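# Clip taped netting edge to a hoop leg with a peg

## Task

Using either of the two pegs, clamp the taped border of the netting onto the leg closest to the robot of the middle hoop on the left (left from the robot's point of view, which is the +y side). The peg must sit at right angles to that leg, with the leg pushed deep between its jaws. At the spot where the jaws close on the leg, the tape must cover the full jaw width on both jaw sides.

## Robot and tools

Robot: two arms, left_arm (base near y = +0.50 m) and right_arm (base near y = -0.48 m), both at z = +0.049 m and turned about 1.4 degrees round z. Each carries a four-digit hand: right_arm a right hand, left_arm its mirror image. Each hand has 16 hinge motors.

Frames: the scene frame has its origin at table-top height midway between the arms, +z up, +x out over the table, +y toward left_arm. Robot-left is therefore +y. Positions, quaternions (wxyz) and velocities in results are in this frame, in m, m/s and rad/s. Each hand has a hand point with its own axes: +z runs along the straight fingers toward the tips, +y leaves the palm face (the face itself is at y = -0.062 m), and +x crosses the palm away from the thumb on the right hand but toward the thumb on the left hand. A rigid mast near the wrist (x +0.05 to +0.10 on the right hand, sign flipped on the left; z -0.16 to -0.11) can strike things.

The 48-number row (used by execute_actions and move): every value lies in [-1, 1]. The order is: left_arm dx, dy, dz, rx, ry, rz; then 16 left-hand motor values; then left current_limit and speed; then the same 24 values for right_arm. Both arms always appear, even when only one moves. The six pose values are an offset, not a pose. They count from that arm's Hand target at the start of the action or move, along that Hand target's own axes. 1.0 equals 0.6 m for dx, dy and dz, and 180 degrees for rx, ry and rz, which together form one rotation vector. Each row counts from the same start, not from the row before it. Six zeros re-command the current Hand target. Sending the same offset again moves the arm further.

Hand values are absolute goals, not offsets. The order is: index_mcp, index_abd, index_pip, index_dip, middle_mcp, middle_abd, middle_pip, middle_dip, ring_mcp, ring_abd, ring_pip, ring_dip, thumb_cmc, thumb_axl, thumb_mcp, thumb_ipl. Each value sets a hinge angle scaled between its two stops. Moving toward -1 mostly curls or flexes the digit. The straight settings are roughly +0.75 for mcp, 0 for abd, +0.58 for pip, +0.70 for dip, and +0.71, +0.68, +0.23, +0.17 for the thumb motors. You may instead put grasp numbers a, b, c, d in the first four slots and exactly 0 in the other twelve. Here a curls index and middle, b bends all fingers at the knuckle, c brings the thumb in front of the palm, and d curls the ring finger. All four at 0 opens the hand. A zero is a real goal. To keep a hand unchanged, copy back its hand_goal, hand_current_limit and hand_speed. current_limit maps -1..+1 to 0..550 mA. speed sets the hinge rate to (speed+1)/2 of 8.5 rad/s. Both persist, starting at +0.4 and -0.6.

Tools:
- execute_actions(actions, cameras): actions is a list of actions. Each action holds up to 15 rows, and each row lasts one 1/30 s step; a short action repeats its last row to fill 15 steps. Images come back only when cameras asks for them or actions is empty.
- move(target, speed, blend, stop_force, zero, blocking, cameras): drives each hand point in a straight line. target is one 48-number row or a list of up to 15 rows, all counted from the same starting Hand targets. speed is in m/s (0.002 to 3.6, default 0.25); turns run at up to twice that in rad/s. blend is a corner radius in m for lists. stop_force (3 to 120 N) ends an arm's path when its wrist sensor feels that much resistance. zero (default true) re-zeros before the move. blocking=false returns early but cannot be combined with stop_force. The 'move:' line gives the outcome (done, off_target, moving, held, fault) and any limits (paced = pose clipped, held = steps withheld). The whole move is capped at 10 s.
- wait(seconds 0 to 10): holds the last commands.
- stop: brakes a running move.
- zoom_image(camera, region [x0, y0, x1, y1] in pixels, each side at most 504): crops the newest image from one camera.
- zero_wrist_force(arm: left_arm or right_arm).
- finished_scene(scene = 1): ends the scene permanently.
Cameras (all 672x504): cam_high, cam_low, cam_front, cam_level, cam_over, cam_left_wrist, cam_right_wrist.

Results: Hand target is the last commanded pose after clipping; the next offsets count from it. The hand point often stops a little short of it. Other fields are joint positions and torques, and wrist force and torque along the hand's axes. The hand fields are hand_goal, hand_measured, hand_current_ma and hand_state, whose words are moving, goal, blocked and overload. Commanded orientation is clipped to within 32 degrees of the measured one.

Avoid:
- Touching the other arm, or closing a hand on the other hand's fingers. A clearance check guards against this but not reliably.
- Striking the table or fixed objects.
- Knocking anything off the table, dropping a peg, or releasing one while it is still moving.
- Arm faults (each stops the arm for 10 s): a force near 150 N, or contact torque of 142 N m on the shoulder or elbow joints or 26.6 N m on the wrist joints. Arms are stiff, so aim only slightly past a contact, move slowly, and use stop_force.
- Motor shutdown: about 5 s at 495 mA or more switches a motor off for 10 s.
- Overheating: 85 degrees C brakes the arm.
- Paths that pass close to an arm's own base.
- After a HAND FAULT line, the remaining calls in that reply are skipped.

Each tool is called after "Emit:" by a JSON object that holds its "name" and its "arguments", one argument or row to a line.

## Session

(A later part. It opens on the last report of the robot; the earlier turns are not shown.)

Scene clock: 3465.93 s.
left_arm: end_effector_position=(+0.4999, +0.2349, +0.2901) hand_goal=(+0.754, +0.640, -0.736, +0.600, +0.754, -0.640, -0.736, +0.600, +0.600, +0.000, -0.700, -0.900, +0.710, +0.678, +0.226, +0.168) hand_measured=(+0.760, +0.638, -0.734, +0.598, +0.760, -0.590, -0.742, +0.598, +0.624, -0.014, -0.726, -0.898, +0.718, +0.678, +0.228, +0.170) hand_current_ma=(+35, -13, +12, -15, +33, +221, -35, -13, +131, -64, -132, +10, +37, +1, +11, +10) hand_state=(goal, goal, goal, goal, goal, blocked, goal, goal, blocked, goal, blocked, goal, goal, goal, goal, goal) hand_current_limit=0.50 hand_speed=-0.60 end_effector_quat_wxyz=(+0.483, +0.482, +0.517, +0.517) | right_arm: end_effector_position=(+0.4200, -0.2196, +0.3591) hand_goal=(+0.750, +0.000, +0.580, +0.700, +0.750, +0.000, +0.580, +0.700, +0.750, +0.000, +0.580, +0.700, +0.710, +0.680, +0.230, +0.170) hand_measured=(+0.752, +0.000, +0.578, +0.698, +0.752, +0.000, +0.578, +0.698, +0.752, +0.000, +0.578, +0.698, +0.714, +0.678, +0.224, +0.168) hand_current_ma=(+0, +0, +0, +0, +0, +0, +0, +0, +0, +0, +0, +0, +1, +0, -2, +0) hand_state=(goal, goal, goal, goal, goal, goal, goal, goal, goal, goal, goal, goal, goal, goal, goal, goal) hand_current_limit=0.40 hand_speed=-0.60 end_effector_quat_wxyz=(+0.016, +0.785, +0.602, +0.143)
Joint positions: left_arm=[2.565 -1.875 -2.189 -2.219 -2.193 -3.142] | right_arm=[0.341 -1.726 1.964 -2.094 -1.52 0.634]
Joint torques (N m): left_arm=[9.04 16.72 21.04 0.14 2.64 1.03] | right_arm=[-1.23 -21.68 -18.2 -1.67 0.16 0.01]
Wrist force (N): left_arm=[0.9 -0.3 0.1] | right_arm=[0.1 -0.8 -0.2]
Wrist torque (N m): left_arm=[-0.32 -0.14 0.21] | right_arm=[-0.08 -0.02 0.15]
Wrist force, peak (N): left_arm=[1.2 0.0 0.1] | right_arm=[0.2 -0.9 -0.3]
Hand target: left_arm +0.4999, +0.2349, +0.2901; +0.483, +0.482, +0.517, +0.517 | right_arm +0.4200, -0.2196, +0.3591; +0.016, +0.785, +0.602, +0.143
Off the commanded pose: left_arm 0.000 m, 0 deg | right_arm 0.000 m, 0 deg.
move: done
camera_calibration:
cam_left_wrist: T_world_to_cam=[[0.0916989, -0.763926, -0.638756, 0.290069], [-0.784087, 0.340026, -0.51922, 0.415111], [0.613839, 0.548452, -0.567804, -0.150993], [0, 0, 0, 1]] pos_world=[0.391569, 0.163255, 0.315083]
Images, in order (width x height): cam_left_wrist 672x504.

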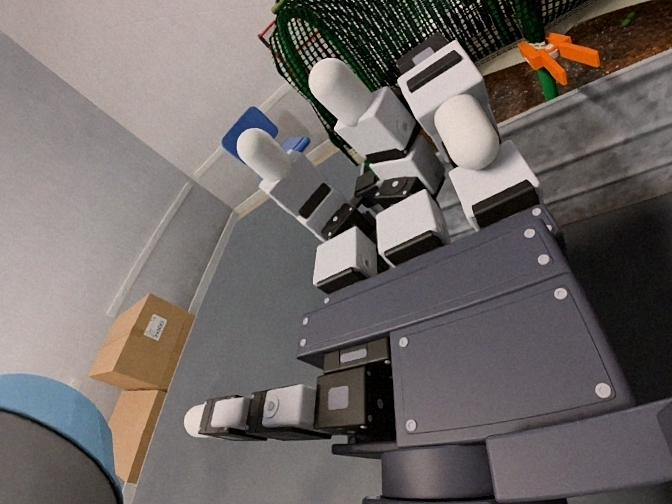

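Emit:
{"name": "move", "arguments": {
  "target": [
    [-0.2256,-0.0155,-0.1159,0,0,0,0.753,0.64,-0.737,0.6,0.753,-0.64,-0.737,0.6,-0.43,0,-0.46,-0.8,0.71,0.678,0.225,0.168,0.5,-0.6,0,0,0,0,0,0,0,0,0,0,0,0,0,0,0,0,0,0,0,0,0,0,0.4,-0.6],
    [-0.2521,-0.0155,0.0669,0,0,0,0.753,0.64,-0.737,0.6,0.753,-0.64,-0.737,0.6,-0.43,0,-0.46,-0.8,0.71,0.678,0.225,0.168,0.5,-0.6,0,0,0,0,0,0,0,0,0,0,0,0,0,0,0,0,0,0,0,0,0,0,0.4,-0.6]
  ],
  "speed": [0.12, 0.05],
  "blend": [0.01, 0],
  "cameras": ["cam_over", "cam_front"]
}}

Emit:
{"name": "zoom_image", "arguments": {
  "camera": "cam_over",
  "region": [170, 250, 290, 350]
}}

Emit:
{"name": "zoom_image", "arguments": {
  "camera": "cam_front",
  "region": [250, 250, 340, 330]
}}

Scene clock: 3618.13 s.
left_arm: end_effector_position=(+0.5502, +0.0868, +0.2809) hand_goal=(+0.754, +0.640, -0.736, +0.600, +0.754, -0.640, -0.736, +0.600, -0.430, +0.000, -0.460, -0.800, +0.710, +0.678, +0.226, +0.168) hand_measured=(+0.760, +0.638, -0.734, +0.598, +0.760, -0.638, -0.738, +0.598, -0.428, -0.004, -0.464, -0.802, +0.718, +0.678, +0.228, +0.170) hand_current_ma=(+35, -13, +12, -15, +30, +13, -13, -13, +9, -14, -21, -12, +37, +1, +11, +10) hand_state=(goal, goal, goal, goal, goal, goal, goal, goal, goal, goal, goal, goal, goal, goal, goal, goal) hand_current_limit=0.50 hand_speed=-0.60 end_effector_quat_wxyz=(+0.483, +0.482, +0.517, +0.517) | right_arm: end_effector_position=(+0.4200, -0.2196, +0.3591) hand_goal=(+0.750, +0.000, +0.580, +0.700, +0.750, +0.000, +0.580, +0.700, +0.750, +0.000, +0.580, +0.700, +0.710, +0.680, +0.230, +0.170) hand_measured=(+0.752, +0.000, +0.578, +0.698, +0.752, +0.000, +0.578, +0.698, +0.752, +0.000, +0.578, +0.698, +0.714, +0.678, +0.224, +0.168) hand_current_ma=(+0, +0, +0, +0, +0, +0, +0, +0, +0, +0, +0, +0, +1, +0, -2, +0) hand_state=(goal, goal, goal, goal, goal, goal, goal, goal, goal, goal, goal, goal, goal, goal, goal, goal) hand_current_limit=0.40 hand_speed=-0.60 end_effector_quat_wxyz=(+0.016, +0.785, +0.602, +0.143)
Joint positions: left_arm=[2.368 -2.16 -1.74 -2.383 -2.39 -3.142] | right_arm=[0.341 -1.726 1.964 -2.094 -1.52 0.634]
Joint torques (N m): left_arm=[12.04 30.06 25.8 -0.13 2.75 -1.37] | right_arm=[0.31 -22.08 -17.68 -1.66 0.08 0.04]
Wrist force (N): left_arm=[0.4 0.0 -4.3] | right_arm=[0.2 -0.7 -0.2]
Wrist torque (N m): left_arm=[0.03 -0.13 0.32] | right_arm=[-0.07 -0.03 0.16]
Wrist force, peak (N): left_arm=[0.4 0.0 -4.3] | right_arm=[0.3 -0.9 -0.1]
Hand target: left_arm +0.5505, +0.0868, +0.2810; +0.483, +0.482, +0.517, +0.517 | right_arm +0.4200, -0.2196, +0.3591; +0.016, +0.785, +0.602, +0.143
Off the commanded pose: left_arm 0.000 m, 0 deg | right_arm 0.000 m, 0 deg.
move: done
Images, in order (width x height): cam_front 672x504, cam_over 672x504.

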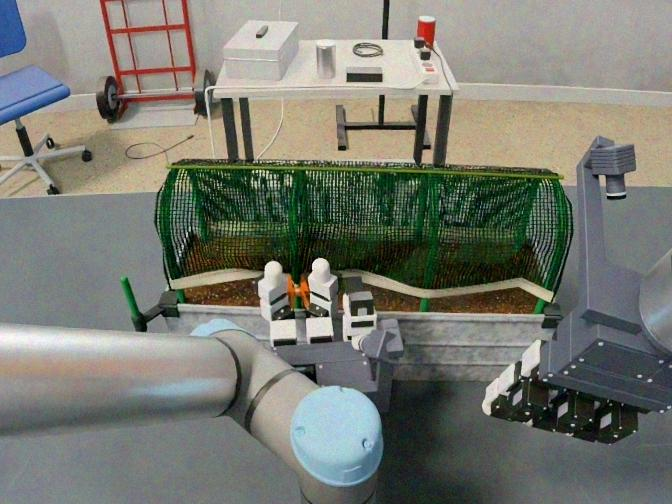

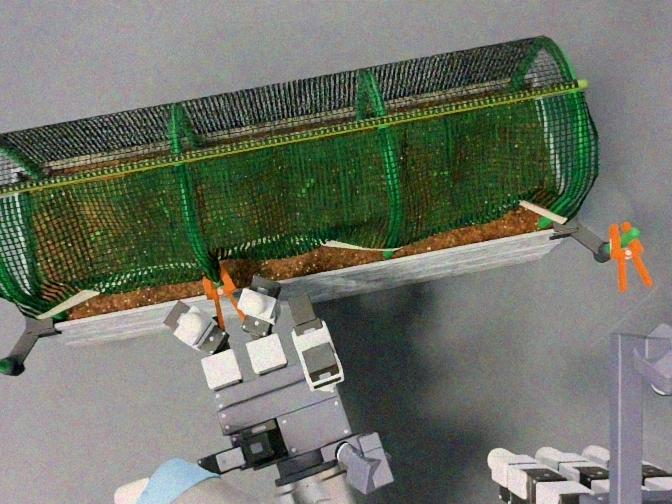

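Scaled by 4.200 from the camera's 672x504 image, which has a finer 960x720 frame.

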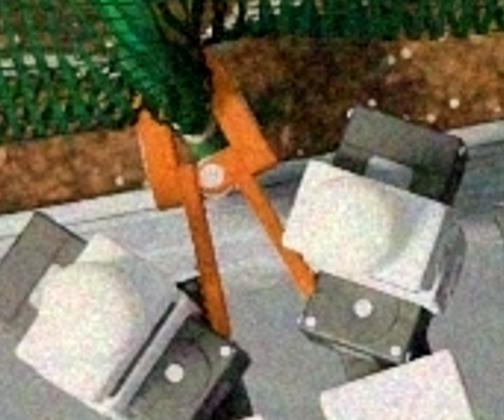

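Scaled by 5.600 from the camera's 672x504 image, which has a finer 960x720 frame.

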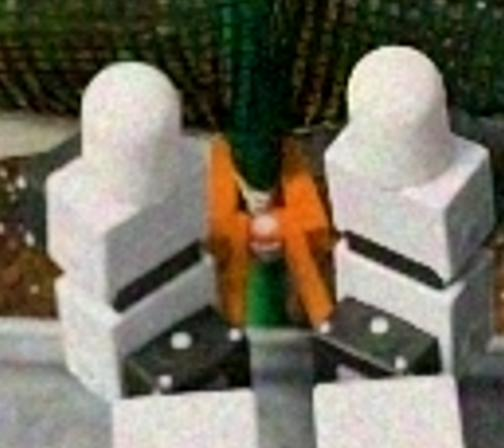

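Emit:
{"name": "move", "arguments": {
  "target": [
    [0,0,-0.0067,0,0,0,0.753,0.64,-0.737,0.6,0.753,-0.64,-0.737,0.6,-0.43,0,-0.46,-0.8,0.71,0.678,0.225,0.168,0.5,-0.6,0,0,0,0,0,0,0,0,0,0,0,0,0,0,0,0,0,0,0,0,0,0,0.4,-0.6],
    [0,0,-0.0067,0,0,0,0.753,0.25,-0.737,0.6,0.753,-0.25,-0.737,0.6,-0.43,0,-0.46,-0.8,0.71,0.678,0.225,0.168,0.77,-0.88,0,0,0,0,0,0,0,0,0,0,0,0,0,0,0,0,0,0,0,0,0,0,0.4,-0.6],
    [0,0,-0.0067,0,0,0,0.753,0.1,-0.737,0.6,0.753,-0.1,-0.737,0.6,-0.43,0,-0.46,-0.8,0.71,0.678,0.225,0.168,0.77,-0.9,0,0,0,0,0,0,0,0,0,0,0,0,0,0,0,0,0,0,0,0,0,0,0.4,-0.6]
  ],
  "speed": 0.03,
  "cameras": ["cam_over", "cam_front"]
}}

Emit:
{"name": "zoom_image", "arguments": {
  "camera": "cam_over",
  "region": [170, 250, 290, 350]
}}

Emit:
{"name": "zoom_image", "arguments": {
  "camera": "cam_front",
  "region": [250, 250, 340, 330]
}}

Scene clock: 3641.80 s.
left_arm: end_effector_position=(+0.5465, +0.0865, +0.2810) hand_goal=(+0.754, +0.100, -0.736, +0.600, +0.754, -0.100, -0.736, +0.600, -0.430, +0.000, -0.460, -0.800, +0.710, +0.678, +0.226, +0.168) hand_measured=(+0.760, +0.158, -0.734, +0.598, +0.760, -0.148, -0.738, +0.598, -0.428, -0.004, -0.464, -0.802, +0.718, +0.678, +0.228, +0.170) hand_current_ma=(+35, +253, +5, -15, +30, -207, -13, -13, +9, -14, -21, -12, +37, +1, +11, +10) hand_state=(goal, blocked, goal, goal, goal, blocked, goal, goal, goal, goal, goal, goal, goal, goal, goal, goal) hand_current_limit=0.77 hand_speed=-0.90 end_effector_quat_wxyz=(+0.483, +0.482, +0.517, +0.517) | right_arm: end_effector_position=(+0.4200, -0.2196, +0.3591) hand_goal=(+0.750, +0.000, +0.580, +0.700, +0.750, +0.000, +0.580, +0.700, +0.750, +0.000, +0.580, +0.700, +0.710, +0.680, +0.230, +0.170) hand_measured=(+0.752, +0.000, +0.578, +0.698, +0.752, +0.000, +0.578, +0.698, +0.752, +0.000, +0.578, +0.698, +0.714, +0.678, +0.224, +0.168) hand_current_ma=(+0, +0, +0, +0, +0, +0, +0, +0, +0, +0, +0, +0, +1, +0, -2, +0) hand_state=(goal, goal, goal, goal, goal, goal, goal, goal, goal, goal, goal, goal, goal, goal, goal, goal) hand_current_limit=0.40 hand_speed=-0.60 end_effector_quat_wxyz=(+0.016, +0.785, +0.602, +0.143)
Joint positions: left_arm=[2.362 -2.156 -1.745 -2.381 -2.396 -3.142] | right_arm=[0.341 -1.726 1.964 -2.094 -1.52 0.634]
Joint torques (N m): left_arm=[-8.55 45.33 8.8 2.62 -2.42 0.09] | right_arm=[0.42 -22.18 -16.57 -1.66 0.08 0.08]
Wrist force (N): left_arm=[0.7 -0.5 0.2] | right_arm=[0.1 -0.8 -0.1]
Wrist torque (N m): left_arm=[-0.37 -0.15 0.35] | right_arm=[-0.10 -0.02 0.15]
Wrist force, peak (N): left_arm=[0.2 0.1 -5.5] | right_arm=[0.1 -0.8 -0.3]
Hand target: left_arm +0.5465, +0.0865, +0.2810; +0.483, +0.482, +0.517, +0.517 | right_arm +0.4200, -0.2196, +0.3591; +0.016, +0.785, +0.602, +0.143
Off the commanded pose: left_arm 0.000 m, 0 deg | right_arm 0.000 m, 0 deg.
move: done
Images, in order (width x height): cam_front 672x504, cam_over 672x504.

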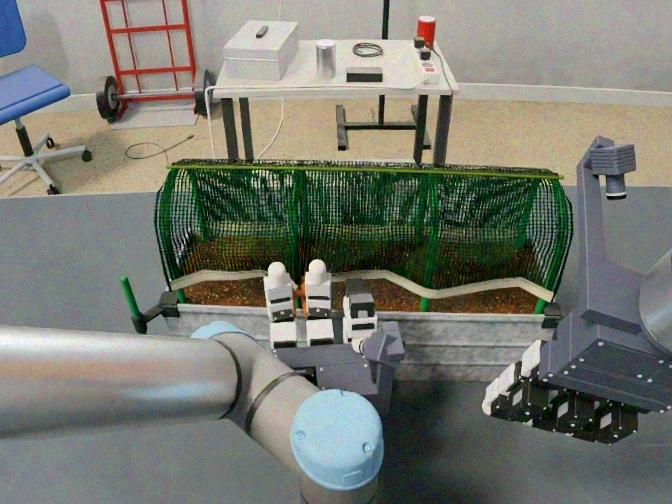

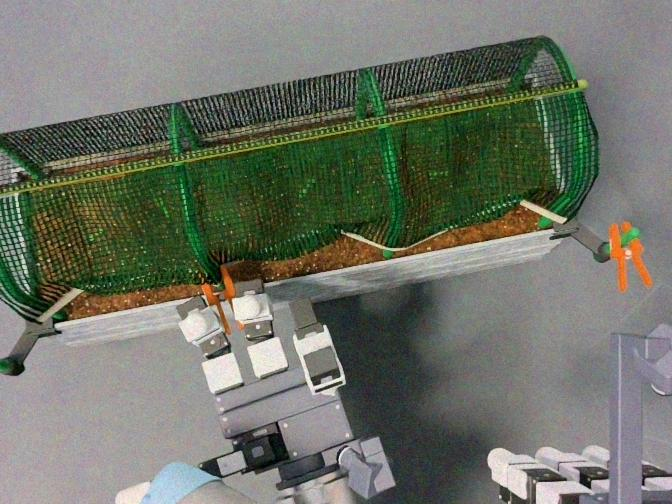

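Scaled by 4.200 from the camera's 672x504 image, which has a finer 960x720 frame.

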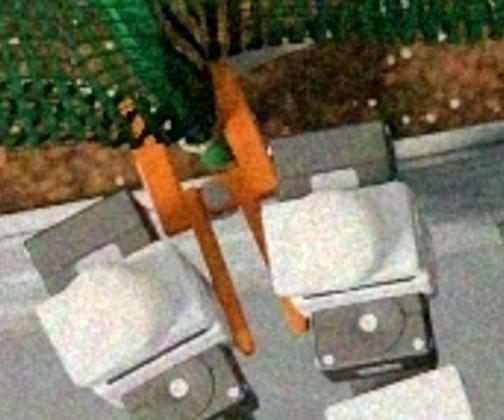

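Scaled by 5.600 from the camera's 672x504 image, which has a finer 960x720 frame.

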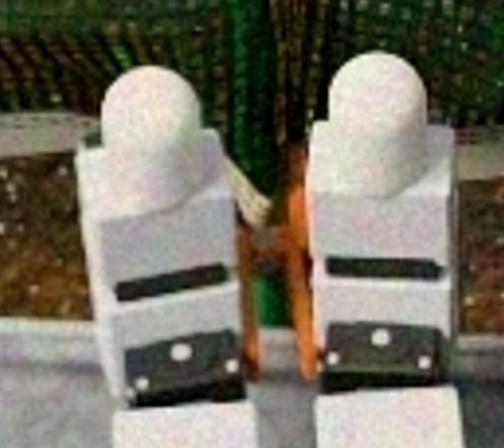

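Emit:
{"name": "move", "arguments": {
  "target": [
    [0,0,0,0,0,0,0.753,0.03,-0.737,0.6,0.753,-0.03,-0.737,0.6,-0.43,0,-0.46,-0.8,0.71,0.678,0.225,0.168,0.77,-0.9,0,0,0,0,0,0,0,0,0,0,0,0,0,0,0,0,0,0,0,0,0,0,0.4,-0.6],
    [0,0,0,0,0,0,0.753,-0.02,-0.737,0.6,0.753,0.02,-0.737,0.6,-0.43,0,-0.46,-0.8,0.71,0.678,0.225,0.168,0.77,-0.9,0,0,0,0,0,0,0,0,0,0,0,0,0,0,0,0,0,0,0,0,0,0,0.4,-0.6]
  ],
  "speed": 0.03,
  "cameras": ["cam_over", "cam_front", "cam_left_wrist"]
}}

Emit:
{"name": "zoom_image", "arguments": {
  "camera": "cam_over",
  "region": [190, 250, 250, 310]
}}

Emit:
{"name": "zoom_image", "arguments": {
  "camera": "cam_front",
  "region": [270, 255, 320, 305]
}}

Emit:
{"name": "zoom_image", "arguments": {
  "camera": "cam_left_wrist",
  "region": [320, 120, 440, 240]
}}

Scene clock: 3665.37 s.
left_arm: end_effector_position=(+0.5465, +0.0865, +0.2810) hand_goal=(+0.754, -0.020, -0.736, +0.600, +0.754, +0.020, -0.736, +0.600, -0.430, +0.000, -0.460, -0.800, +0.710, +0.678, +0.226, +0.168) hand_measured=(+0.760, +0.072, -0.734, +0.598, +0.760, -0.036, -0.738, +0.598, -0.428, -0.004, -0.464, -0.802, +0.718, +0.678, +0.228, +0.170) hand_current_ma=(+35, +407, +5, -15, +30, -249, -10, -13, +9, -14, -21, -12, +37, +1, +11, +10) hand_state=(goal, blocked, goal, goal, goal, blocked, goal, goal, goal, goal, goal, goal, goal, goal, goal, goal) hand_current_limit=0.77 hand_speed=-0.90 end_effector_quat_wxyz=(+0.483, +0.482, +0.517, +0.517) | right_arm: end_effector_position=(+0.4200, -0.2196, +0.3591) hand_goal=(+0.750, +0.000, +0.580, +0.700, +0.750, +0.000, +0.580, +0.700, +0.750, +0.000, +0.580, +0.700, +0.710, +0.680, +0.230, +0.170) hand_measured=(+0.752, +0.000, +0.578, +0.698, +0.752, +0.000, +0.578, +0.698, +0.752, +0.000, +0.578, +0.698, +0.714, +0.678, +0.224, +0.168) hand_current_ma=(+0, +0, +0, +0, +0, +0, +0, +0, +0, +0, +0, +0, +1, +0, -2, +0) hand_state=(goal, goal, goal, goal, goal, goal, goal, goal, goal, goal, goal, goal, goal, goal, goal, goal) hand_current_limit=0.40 hand_speed=-0.60 end_effector_quat_wxyz=(+0.016, +0.785, +0.602, +0.143)
Joint positions: left_arm=[2.362 -2.156 -1.745 -2.381 -2.396 -3.142] | right_arm=[0.341 -1.726 1.964 -2.094 -1.52 0.634]
Joint torques (N m): left_arm=[-8.62 45.01 9.08 2.2 -2.49 0.97] | right_arm=[-0.08 -21.39 -18.03 -1.45 0.12 0.09]
Wrist force (N): left_arm=[0.7 -0.3 0.3] | right_arm=[0.2 -0.6 -0.1]
Wrist torque (N m): left_arm=[-0.34 -0.13 0.34] | right_arm=[-0.07 -0.04 0.17]
Wrist force, peak (N): left_arm=[1.0 -0.3 0.0] | right_arm=[0.2 -1.0 0.1]
Hand target: left_arm +0.5465, +0.0865, +0.2810; +0.483, +0.482, +0.517, +0.517 | right_arm +0.4200, -0.2196, +0.3591; +0.016, +0.785, +0.602, +0.143
Off the commanded pose: left_arm 0.000 m, 0 deg | right_arm 0.000 m, 0 deg.
move: done
camera_calibration:
cam_left_wrist: T_world_to_cam=[[0.0916989, -0.763926, -0.638756, 0.166626], [-0.784087, 0.340026, -0.51922, 0.497306], [0.613839, 0.548452, -0.567804, -0.103313], [0, 0, 0, 1]] pos_world=[0.438069, 0.0148549, 0.305983]
Images, in order (width x height): cam_front 672x504, cam_over 672x504, cam_left_wrist 672x504.

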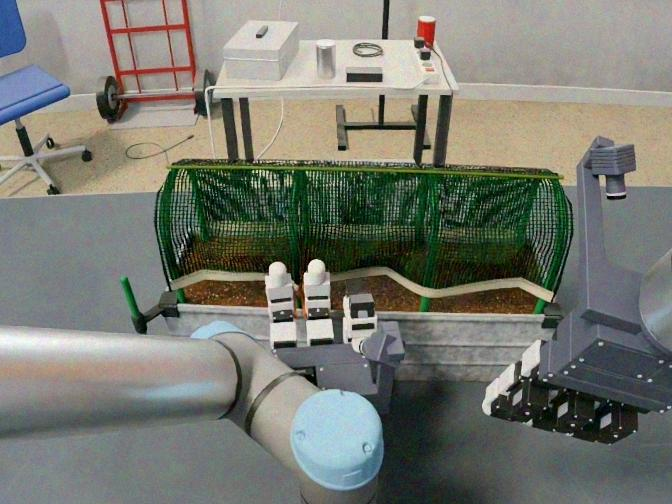

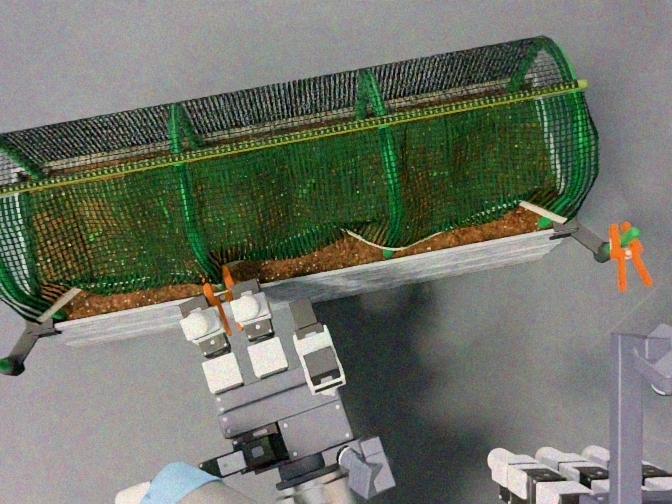

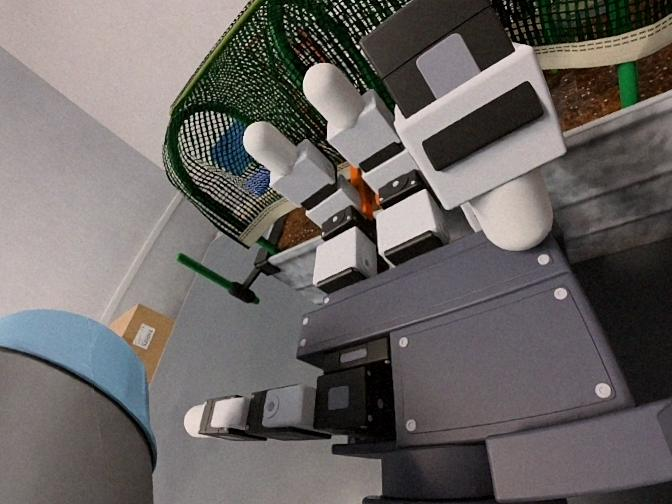

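Scaled by 8.400 from the camera's 672x504 image, which has a finer 960x720 frame.

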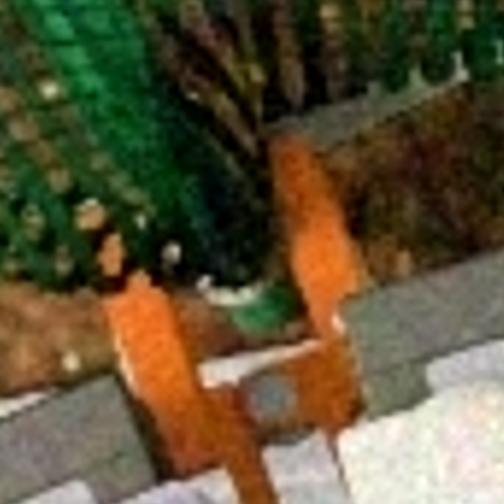

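Scaled by 10.080 from the camera's 672x504 image, which has a finer 960x720 frame.

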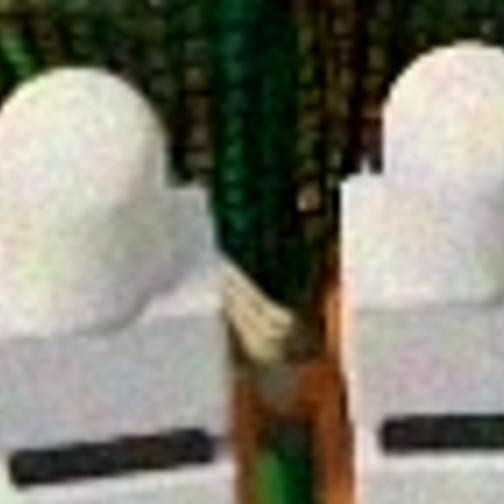

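Scaled by 4.200 from the camera's 672x504 image, which has a finer 960x720 frame.

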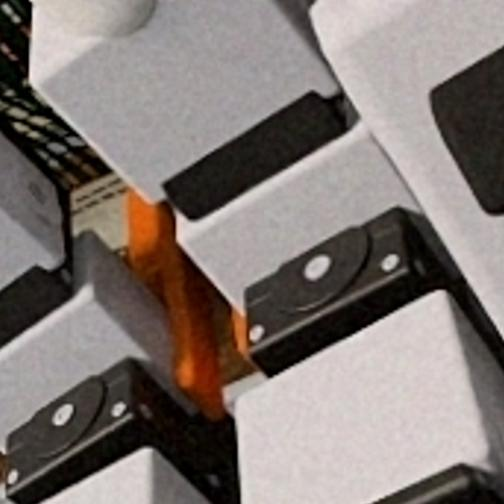

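Emit:
{"name": "move", "arguments": {
  "target": [
    [0.0122,-0.0042,0.0072,0,-0.0333,0,0.753,-0.02,-0.737,0.6,0.753,0.02,-0.737,0.6,-0.43,0,-0.46,-0.8,0.71,0.678,0.225,0.168,0.77,-0.9,0,0,0,0,0,0,0,0,0,0,0,0,0,0,0,0,0,0,0,0,0,0,0.4,-0.6]
  ],
  "speed": 0.02,
  "stop_force": 12,
  "cameras": ["cam_over", "cam_front"]
}}

Emit:
{"name": "zoom_image", "arguments": {
  "camera": "cam_over",
  "region": [190, 250, 250, 310]
}}

Emit:
{"name": "zoom_image", "arguments": {
  "camera": "cam_front",
  "region": [270, 255, 320, 305]
}}

Scene clock: 3696.90 s.
left_arm: end_effector_position=(+0.5503, +0.0941, +0.2784) hand_goal=(+0.754, -0.020, -0.736, +0.600, +0.754, +0.020, -0.736, +0.600, -0.430, +0.000, -0.460, -0.800, +0.710, +0.678, +0.226, +0.168) hand_measured=(+0.760, +0.072, -0.734, +0.598, +0.760, -0.036, -0.738, +0.598, -0.428, -0.004, -0.464, -0.802, +0.718, +0.678, +0.228, +0.170) hand_current_ma=(+35, +404, +5, -15, +30, -249, -10, -13, +9, -14, -21, -12, +37, +1, +11, +10) hand_state=(goal, blocked, goal, goal, goal, blocked, goal, goal, goal, goal, goal, goal, goal, goal, goal, goal) hand_current_limit=0.77 hand_speed=-0.90 end_effector_quat_wxyz=(+0.509, +0.508, +0.491, +0.491) | right_arm: end_effector_position=(+0.4200, -0.2196, +0.3591) hand_goal=(+0.750, +0.000, +0.580, +0.700, +0.750, +0.000, +0.580, +0.700, +0.750, +0.000, +0.580, +0.700, +0.710, +0.680, +0.230, +0.170) hand_measured=(+0.752, +0.000, +0.578, +0.698, +0.752, +0.000, +0.578, +0.698, +0.752, +0.000, +0.578, +0.698, +0.714, +0.678, +0.224, +0.168) hand_current_ma=(+0, +0, +0, +0, +0, +0, +0, +0, +0, +0, +0, +0, +1, +0, -2, +0) hand_state=(goal, goal, goal, goal, goal, goal, goal, goal, goal, goal, goal, goal, goal, goal, goal, goal) hand_current_limit=0.40 hand_speed=-0.60 end_effector_quat_wxyz=(+0.016, +0.785, +0.602, +0.143)
Joint positions: left_arm=[2.41 -2.115 -1.83 -2.338 -2.243 -3.142] | right_arm=[0.341 -1.726 1.964 -2.094 -1.52 0.634]
Joint torques (N m): left_arm=[9.03 43.53 8.66 2.98 2.78 1.05] | right_arm=[1.14 -21.3 -18.16 -1.78 0.03 -0.14]
Wrist force (N): left_arm=[0.9 -0.1 -0.1] | right_arm=[0.1 -0.6 0.0]
Wrist torque (N m): left_arm=[-0.30 -0.10 0.35] | right_arm=[-0.08 -0.03 0.16]
Wrist force, peak (N): left_arm=[1.3 0.1 -0.4] | right_arm=[0.0 -1.0 -0.1]
Hand target: left_arm +0.5503, +0.0941, +0.2784; +0.509, +0.508, +0.491, +0.491 | right_arm +0.4200, -0.2196, +0.3591; +0.016, +0.785, +0.602, +0.143
Off the commanded pose: left_arm 0.000 m, 0 deg | right_arm 0.000 m, 0 deg.
move: done
Images, in order (width x height): cam_front 672x504, cam_over 672x504.

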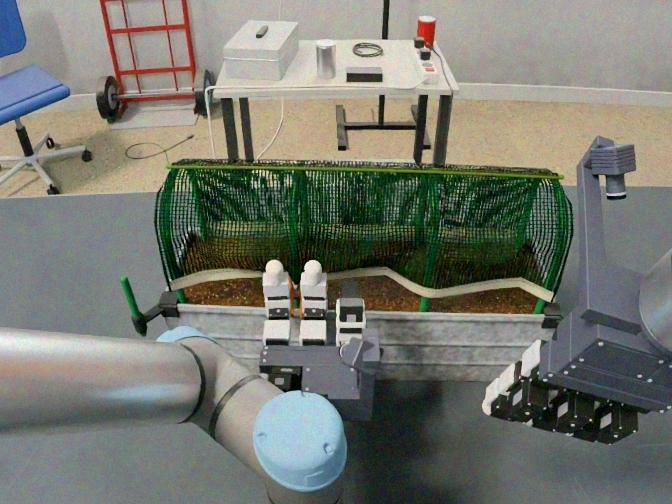

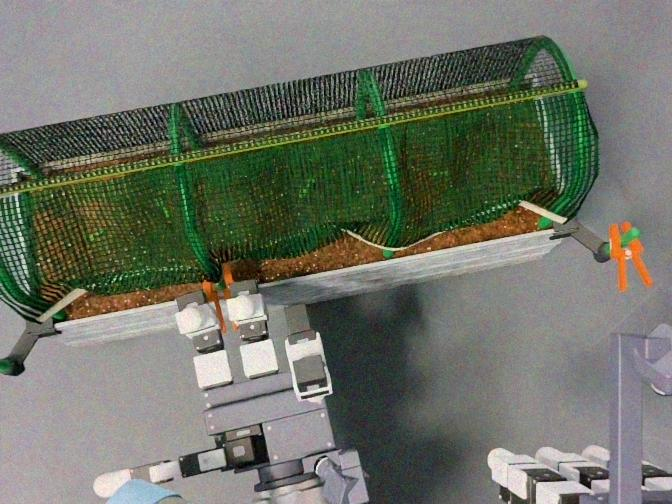

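Scaled by 8.400 from the camera's 672x504 image, which has a finer 960x720 frame.

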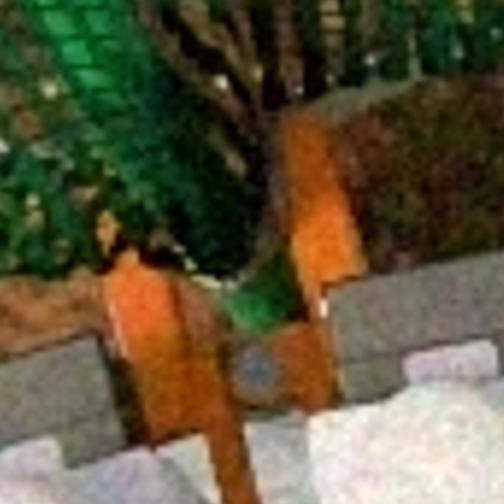

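Scaled by 10.080 from the camera's 672x504 image, which has a finer 960x720 frame.

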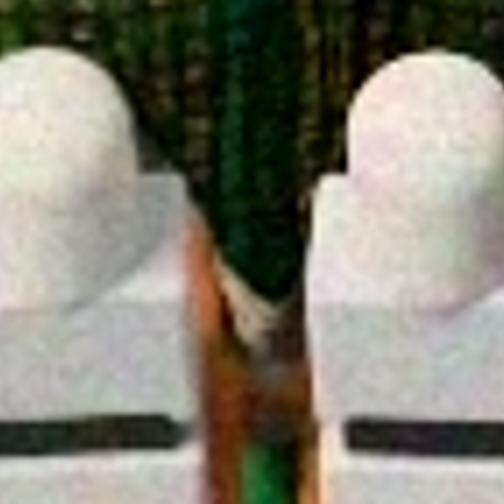

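Emit:
{"name": "zoom_image", "arguments": {
  "camera": "cam_front",
  "region": [285, 275, 310, 305]
}}

Emit:
{"name": "zoom_image", "arguments": {
  "camera": "cam_over",
  "region": [200, 270, 235, 305]
}}

Scaled by 16.800 from the camera's 672x504 image, which has a finer 960x720 frame.

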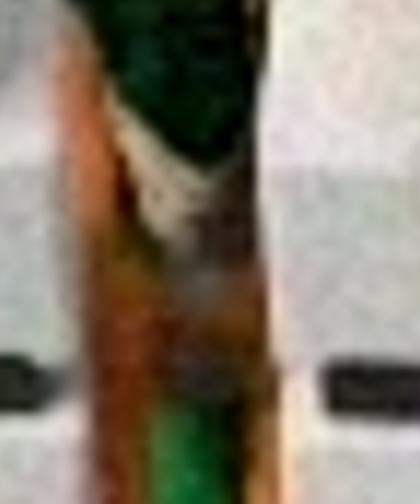

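Scaled by 14.400 from the camera's 672x504 image, which has a finer 960x720 frame.

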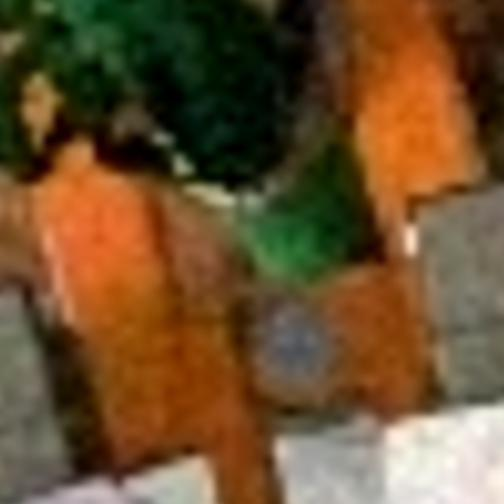

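Emit:
{"name": "move", "arguments": {
  "target": [
    [0,0,0.0045,0,0,0,0.753,-0.02,-0.737,0.6,0.753,0.02,-0.737,0.6,-0.43,0,-0.46,-0.8,0.71,0.678,0.225,0.168,0.77,-0.9,0,0,0,0,0,0,0,0,0,0,0,0,0,0,0,0,0,0,0,0,0,0,0.4,-0.6]
  ],
  "speed": 0.02,
  "stop_force": 8,
  "cameras": ["cam_over", "cam_front"]
}}

Emit:
{"name": "zoom_image", "arguments": {
  "camera": "cam_over",
  "region": [195, 255, 245, 305]
}}

Emit:
{"name": "zoom_image", "arguments": {
  "camera": "cam_front",
  "region": [270, 255, 320, 305]
}}

Scene clock: 3732.33 s.
left_arm: end_effector_position=(+0.5530, +0.0940, +0.2784) hand_goal=(+0.754, -0.020, -0.736, +0.600, +0.754, +0.020, -0.736, +0.600, -0.430, +0.000, -0.460, -0.800, +0.710, +0.678, +0.226, +0.168) hand_measured=(+0.760, +0.068, -0.734, +0.598, +0.760, -0.036, -0.738, +0.598, -0.428, -0.004, -0.464, -0.802, +0.718, +0.678, +0.228, +0.170) hand_current_ma=(+35, +390, +5, -15, +30, -249, -10, -13, +9, -14, -21, -12, +37, +1, +11, +10) hand_state=(goal, blocked, goal, goal, goal, blocked, goal, goal, goal, goal, goal, goal, goal, goal, goal, goal) hand_current_limit=0.77 hand_speed=-0.90 end_effector_quat_wxyz=(+0.509, +0.508, +0.491, +0.491) | right_arm: end_effector_position=(+0.4200, -0.2196, +0.3591) hand_goal=(+0.750, +0.000, +0.580, +0.700, +0.750, +0.000, +0.580, +0.700, +0.750, +0.000, +0.580, +0.700, +0.710, +0.680, +0.230, +0.170) hand_measured=(+0.752, +0.000, +0.578, +0.698, +0.752, +0.000, +0.578, +0.698, +0.752, +0.000, +0.578, +0.698, +0.714, +0.678, +0.224, +0.168) hand_current_ma=(+0, +0, +0, +0, +0, +0, +0, +0, +0, +0, +0, +0, +1, +0, -2, +0) hand_state=(goal, goal, goal, goal, goal, goal, goal, goal, goal, goal, goal, goal, goal, goal, goal, goal) hand_current_limit=0.40 hand_speed=-0.60 end_effector_quat_wxyz=(+0.016, +0.785, +0.602, +0.143)
Joint positions: left_arm=[2.413 -2.118 -1.825 -2.34 -2.24 -3.142] | right_arm=[0.341 -1.726 1.964 -2.094 -1.52 0.634]
Joint torques (N m): left_arm=[9.83 27.4 24.45 0.1 2.82 0.75] | right_arm=[1.22 -20.95 -19.23 -1.67 -0.09 -0.24]
Wrist force (N): left_arm=[1.2 0.0 -2.9] | right_arm=[0.0 -0.9 0.0]
Wrist torque (N m): left_arm=[-0.06 -0.07 0.36] | right_arm=[-0.11 -0.02 0.15]
Wrist force, peak (N): left_arm=[1.4 -0.4 -3.0] | right_arm=[0.0 -0.9 -0.1]
Hand target: left_arm +0.5530, +0.0940, +0.2784; +0.509, +0.508, +0.491, +0.491 | right_arm +0.4200, -0.2196, +0.3591; +0.016, +0.785, +0.602, +0.143
Off the commanded pose: left_arm 0.000 m, 0 deg | right_arm 0.000 m, 0 deg.
move: done
Images, in order (width x height): cam_front 672x504, cam_over 672x504.

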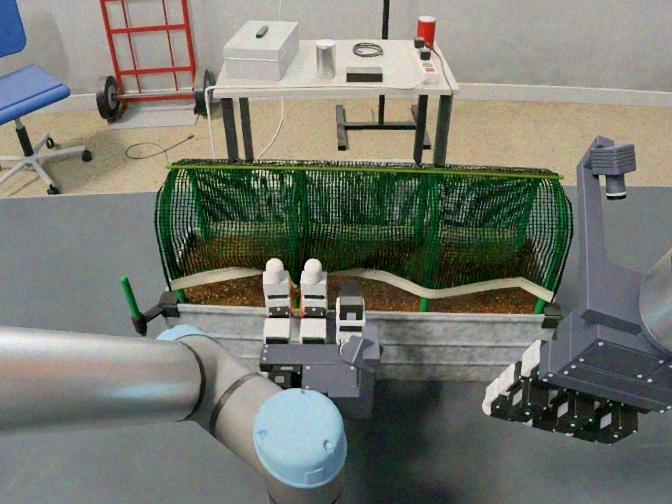

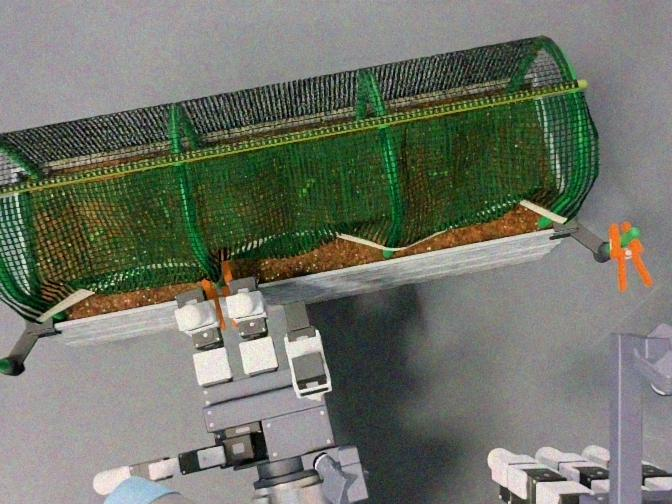

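Scaled by 10.080 from the camera's 672x504 image, which has a finer 960x720 frame.

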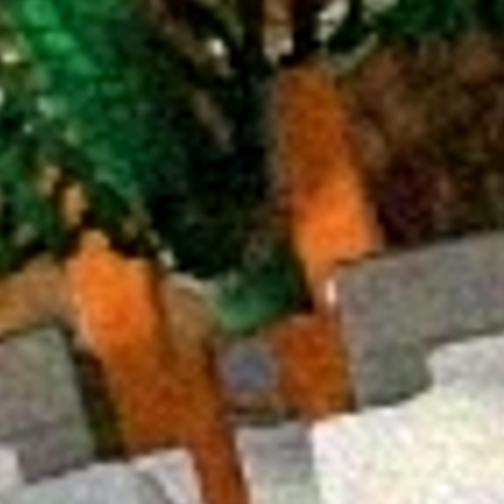

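Scaled by 10.080 from the camera's 672x504 image, which has a finer 960x720 frame.

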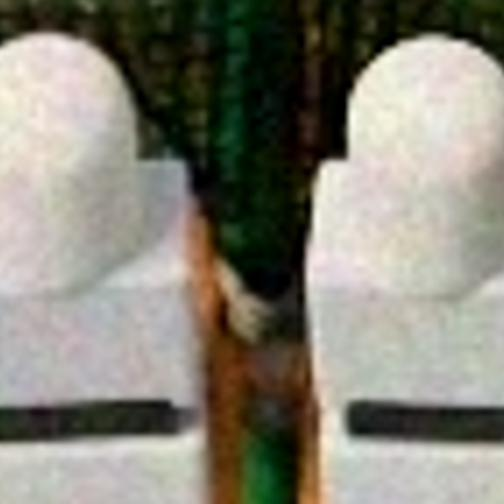

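Emit:
{"name": "move", "arguments": {
  "target": [
    [0,0,0,0,0,0,0.753,0.14,-0.737,0.6,0.753,-0.14,-0.737,0.6,-0.43,0,-0.46,-0.8,0.71,0.678,0.225,0.168,0.77,-0.95,0,0,0,0,0,0,0,0,0,0,0,0,0,0,0,0,0,0,0,0,0,0,0.4,-0.6],
    [0,0,0,0,0,0,0.753,0.64,-0.737,0.6,0.753,-0.64,-0.737,0.6,-0.43,0,-0.46,-0.8,0.71,0.678,0.225,0.168,0.5,-0.93,0,0,0,0,0,0,0,0,0,0,0,0,0,0,0,0,0,0,0,0,0,0,0.4,-0.6]
  ],
  "speed": 0.02,
  "cameras": ["cam_over"]
}}

Emit:
{"name": "zoom_image", "arguments": {
  "camera": "cam_over",
  "region": [180, 255, 260, 335]
}}

Scene clock: 3748.40 s.
left_arm: end_effector_position=(+0.5530, +0.0940, +0.2784) hand_goal=(+0.754, +0.640, -0.736, +0.600, +0.754, -0.640, -0.736, +0.600, -0.430, +0.000, -0.460, -0.800, +0.710, +0.678, +0.226, +0.168) hand_measured=(+0.762, +0.620, -0.734, +0.598, +0.762, -0.624, -0.738, +0.598, -0.428, -0.004, -0.464, -0.802, +0.718, +0.678, +0.228, +0.170) hand_current_ma=(+38, -87, +5, -15, +41, +72, -9, -13, +9, -14, -21, -12, +37, +1, +11, +10) hand_state=(goal, goal, goal, goal, goal, goal, goal, goal, goal, goal, goal, goal, goal, goal, goal, goal) hand_current_limit=0.50 hand_speed=-0.93 end_effector_quat_wxyz=(+0.509, +0.508, +0.491, +0.491) | right_arm: end_effector_position=(+0.4200, -0.2196, +0.3591) hand_goal=(+0.750, +0.000, +0.580, +0.700, +0.750, +0.000, +0.580, +0.700, +0.750, +0.000, +0.580, +0.700, +0.710, +0.680, +0.230, +0.170) hand_measured=(+0.752, +0.000, +0.578, +0.698, +0.752, +0.000, +0.578, +0.698, +0.752, +0.000, +0.578, +0.698, +0.714, +0.678, +0.224, +0.168) hand_current_ma=(+0, +0, +0, +0, +0, +0, +0, +0, +0, +0, +0, +0, +1, +0, -2, +0) hand_state=(goal, goal, goal, goal, goal, goal, goal, goal, goal, goal, goal, goal, goal, goal, goal, goal) hand_current_limit=0.40 hand_speed=-0.60 end_effector_quat_wxyz=(+0.016, +0.785, +0.602, +0.143)
Joint positions: left_arm=[2.413 -2.118 -1.825 -2.34 -2.24 -3.142] | right_arm=[0.341 -1.726 1.964 -2.094 -1.52 0.634]
Joint torques (N m): left_arm=[8.35 27.55 23.03 1.22 1.63 -1.05] | right_arm=[0.68 -21.93 -17.78 -1.68 -0.07 -0.15]
Wrist force (N): left_arm=[-1.2 -0.3 -13.0] | right_arm=[0.1 -0.7 -0.2]
Wrist torque (N m): left_arm=[0.73 -0.23 0.18] | right_arm=[-0.07 -0.02 0.16]
Wrist force, peak (N): left_arm=[-1.1 -0.5 -13.3] | right_arm=[0.2 -0.9 -0.2]
Hand target: left_arm +0.5530, +0.0940, +0.2784; +0.509, +0.508, +0.491, +0.491 | right_arm +0.4200, -0.2196, +0.3591; +0.016, +0.785, +0.602, +0.143
Off the commanded pose: left_arm 0.000 m, 0 deg | right_arm 0.000 m, 0 deg.
move: done
Images, in order (width x height): cam_over 672x504.

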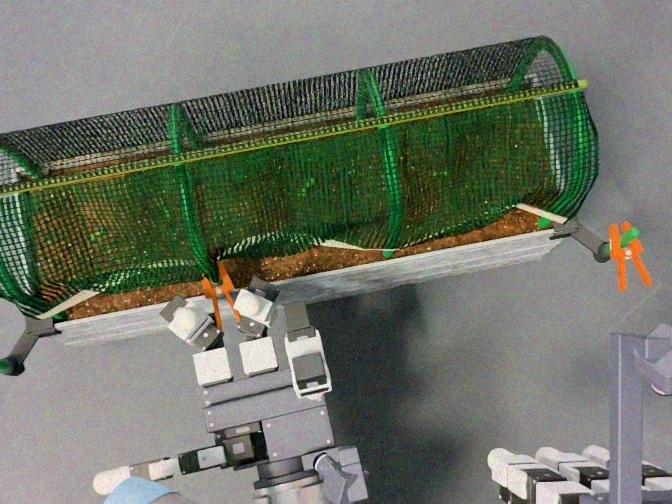

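Scaled by 6.300 from the camera's 672x504 image, which has a finer 960x720 frame.

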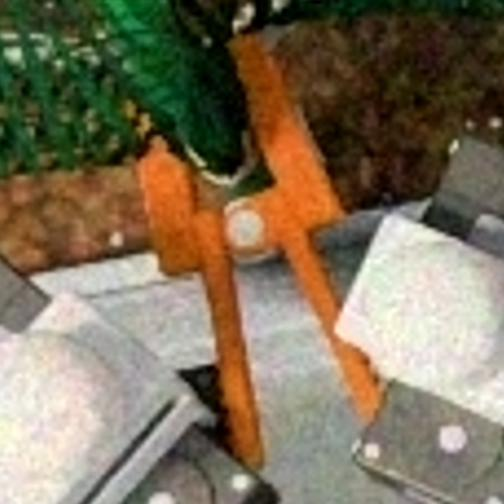

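Emit:
{"name": "move", "arguments": {
  "target": [
    [0,0,-0.1667,0,0,0,0.753,0.64,-0.737,0.6,0.753,-0.64,-0.737,0.6,-0.43,0,-0.46,-0.8,0.71,0.678,0.225,0.168,0.5,-0.7,0,0,0,0,0,0,0,0,0,0,0,0,0,0,0,0,0,0,0,0,0,0,0.4,-0.6],
    [0.2316,0.0195,-0.0967,0,0.0333,0,0.753,0.4,-0.737,0.6,0.753,-0.4,-0.737,0.6,0.6,0,-0.7,-0.9,0.71,0.678,0.225,0.168,0.5,-0.6,0,0,0,0,0,0,0,0,0,0,0,0,0,0,0,0,0,0,0,0,0,0,0.4,-0.6]
  ],
  "speed": [0.04, 0.12],
  "blend": [0.02, 0],
  "cameras": ["cam_over", "cam_front", "cam_level", "cam_left_wrist"]
}}

Emit:
{"name": "zoom_image", "arguments": {
  "camera": "cam_level",
  "region": [230, 262, 280, 312]
}}

Emit:
{"name": "zoom_image", "arguments": {
  "camera": "cam_left_wrist",
  "region": [512, 28, 572, 88]
}}

Emit:
{"name": "zoom_image", "arguments": {
  "camera": "cam_over",
  "region": [195, 255, 245, 335]
}}

Emit:
{"name": "zoom_image", "arguments": {
  "camera": "cam_front",
  "region": [275, 260, 320, 320]
}}

Scene clock: 3771.30 s.
left_arm: end_effector_position=(+0.4999, +0.2349, +0.2899) hand_goal=(+0.754, +0.400, -0.736, +0.600, +0.754, -0.400, -0.736, +0.600, +0.600, +0.000, -0.700, -0.900, +0.710, +0.678, +0.226, +0.168) hand_measured=(+0.762, +0.402, -0.734, +0.598, +0.762, -0.404, -0.738, +0.598, +0.604, -0.004, -0.698, -0.898, +0.718, +0.678, +0.228, +0.170) hand_current_ma=(+38, +13, +5, -15, +41, -13, -9, -13, +23, -14, +6, +10, +37, +1, +11, +10) hand_state=(goal, goal, goal, goal, goal, goal, goal, goal, goal, goal, goal, goal, goal, goal, goal, goal) hand_current_limit=0.50 hand_speed=-0.60 end_effector_quat_wxyz=(+0.483, +0.482, +0.517, +0.517) | right_arm: end_effector_position=(+0.4200, -0.2196, +0.3591) hand_goal=(+0.750, +0.000, +0.580, +0.700, +0.750, +0.000, +0.580, +0.700, +0.750, +0.000, +0.580, +0.700, +0.710, +0.680, +0.230, +0.170) hand_measured=(+0.752, +0.000, +0.578, +0.698, +0.752, +0.000, +0.578, +0.698, +0.752, +0.000, +0.578, +0.698, +0.714, +0.678, +0.224, +0.168) hand_current_ma=(+0, +0, +0, +0, +0, +0, +0, +0, +0, +0, +0, +0, +1, +0, -2, +0) hand_state=(goal, goal, goal, goal, goal, goal, goal, goal, goal, goal, goal, goal, goal, goal, goal, goal) hand_current_limit=0.40 hand_speed=-0.60 end_effector_quat_wxyz=(+0.016, +0.785, +0.602, +0.143)
Joint positions: left_arm=[2.565 -1.875 -2.189 -2.219 -2.193 -3.142] | right_arm=[0.341 -1.726 1.964 -2.094 -1.52 0.634]
Joint torques (N m): left_arm=[8.92 32.55 6.98 3.06 2.63 1.42] | right_arm=[1.15 -21.19 -19.23 -1.66 -0.09 -0.13]
Wrist force (N): left_arm=[0.8 0.0 0.1] | right_arm=[0.2 -0.9 -0.1]
Wrist torque (N m): left_arm=[-0.28 -0.14 0.20] | right_arm=[-0.10 -0.04 0.16]
Wrist force, peak (N): left_arm=[-1.6 -0.2 -13.3] | right_arm=[0.2 -0.9 -0.1]
Hand target: left_arm +0.4999, +0.2349, +0.2899; +0.483, +0.482, +0.517, +0.517 | right_arm +0.4200, -0.2196, +0.3591; +0.016, +0.785, +0.602, +0.143
Off the commanded pose: left_arm 0.000 m, 0 deg | right_arm 0.000 m, 0 deg.
move: done
camera_calibration:
cam_left_wrist: T_world_to_cam=[[0.0916989, -0.763926, -0.638756, 0.290091], [-0.784087, 0.340026, -0.51922, 0.414947], [0.613839, 0.548452, -0.567804, -0.151043], [0, 0, 0, 1]] pos_world=[0.391469, 0.163355, 0.314983]
Images, in order (width x height): cam_front 672x504, cam_level 672x504, cam_over 672x504, cam_left_wrist 672x504.

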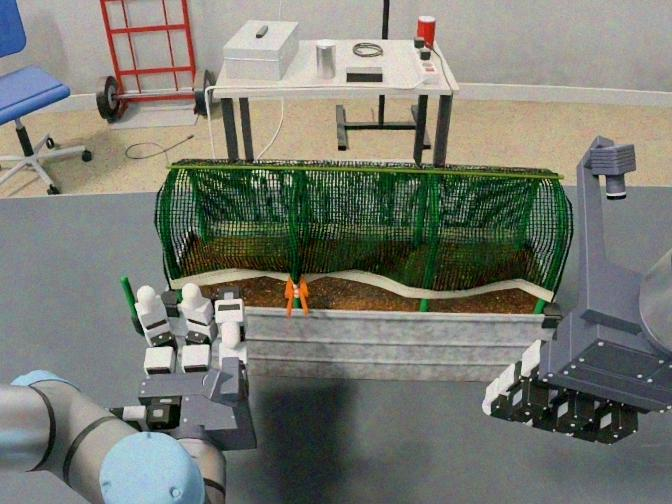

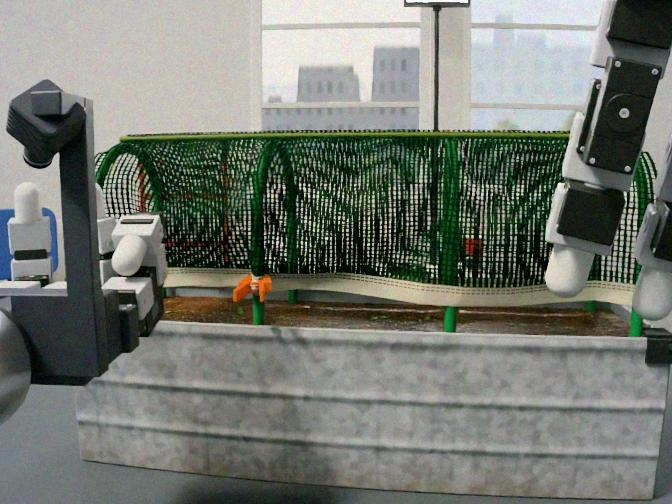

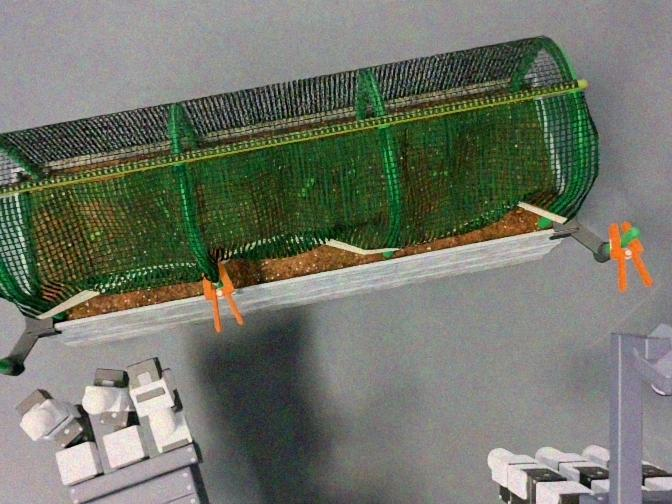

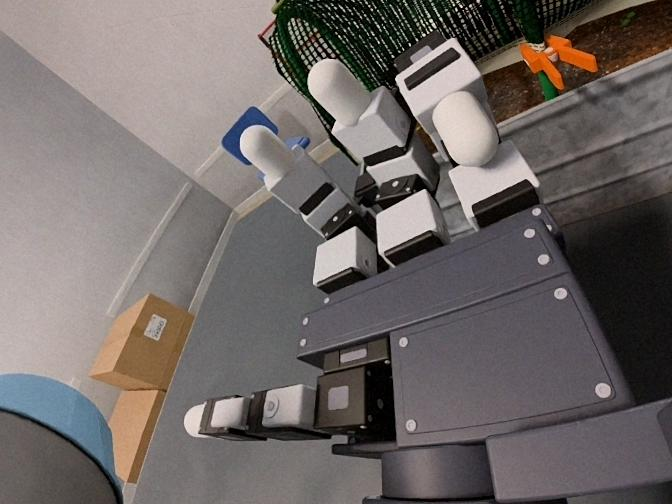

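Scaled by 10.080 from the camera's 672x504 image, which has a finer 960x720 frame.

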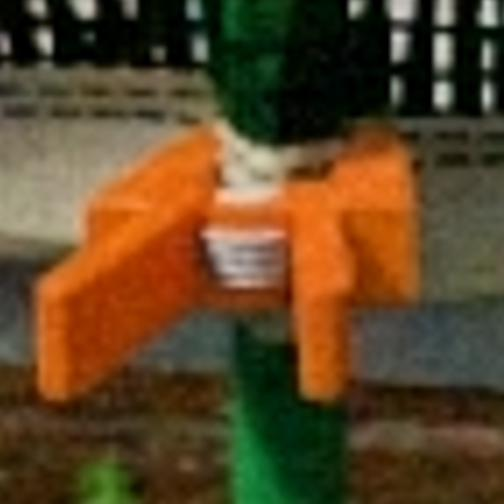

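Scaled by 8.400 from the camera's 672x504 image, which has a finer 960x720 frame.

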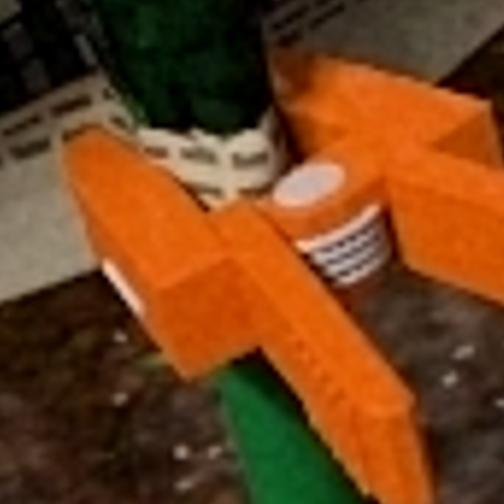

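Scaled by 6.300 from the camera's 672x504 image, which has a finer 960x720 frame.

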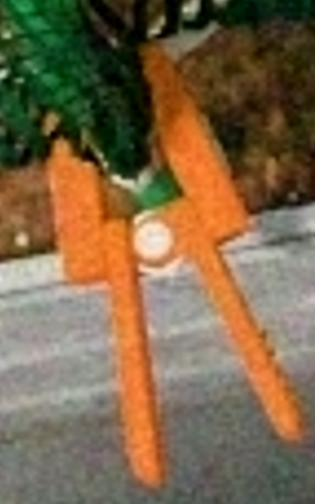

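Scaled by 8.400 from the camera's 672x504 image, which has a finer 960x720 frame.

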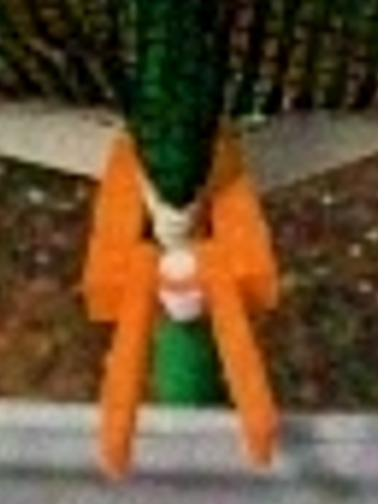

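Emit:
{"name": "finished_scene", "arguments": {

}}

The scene is finished: the task was done.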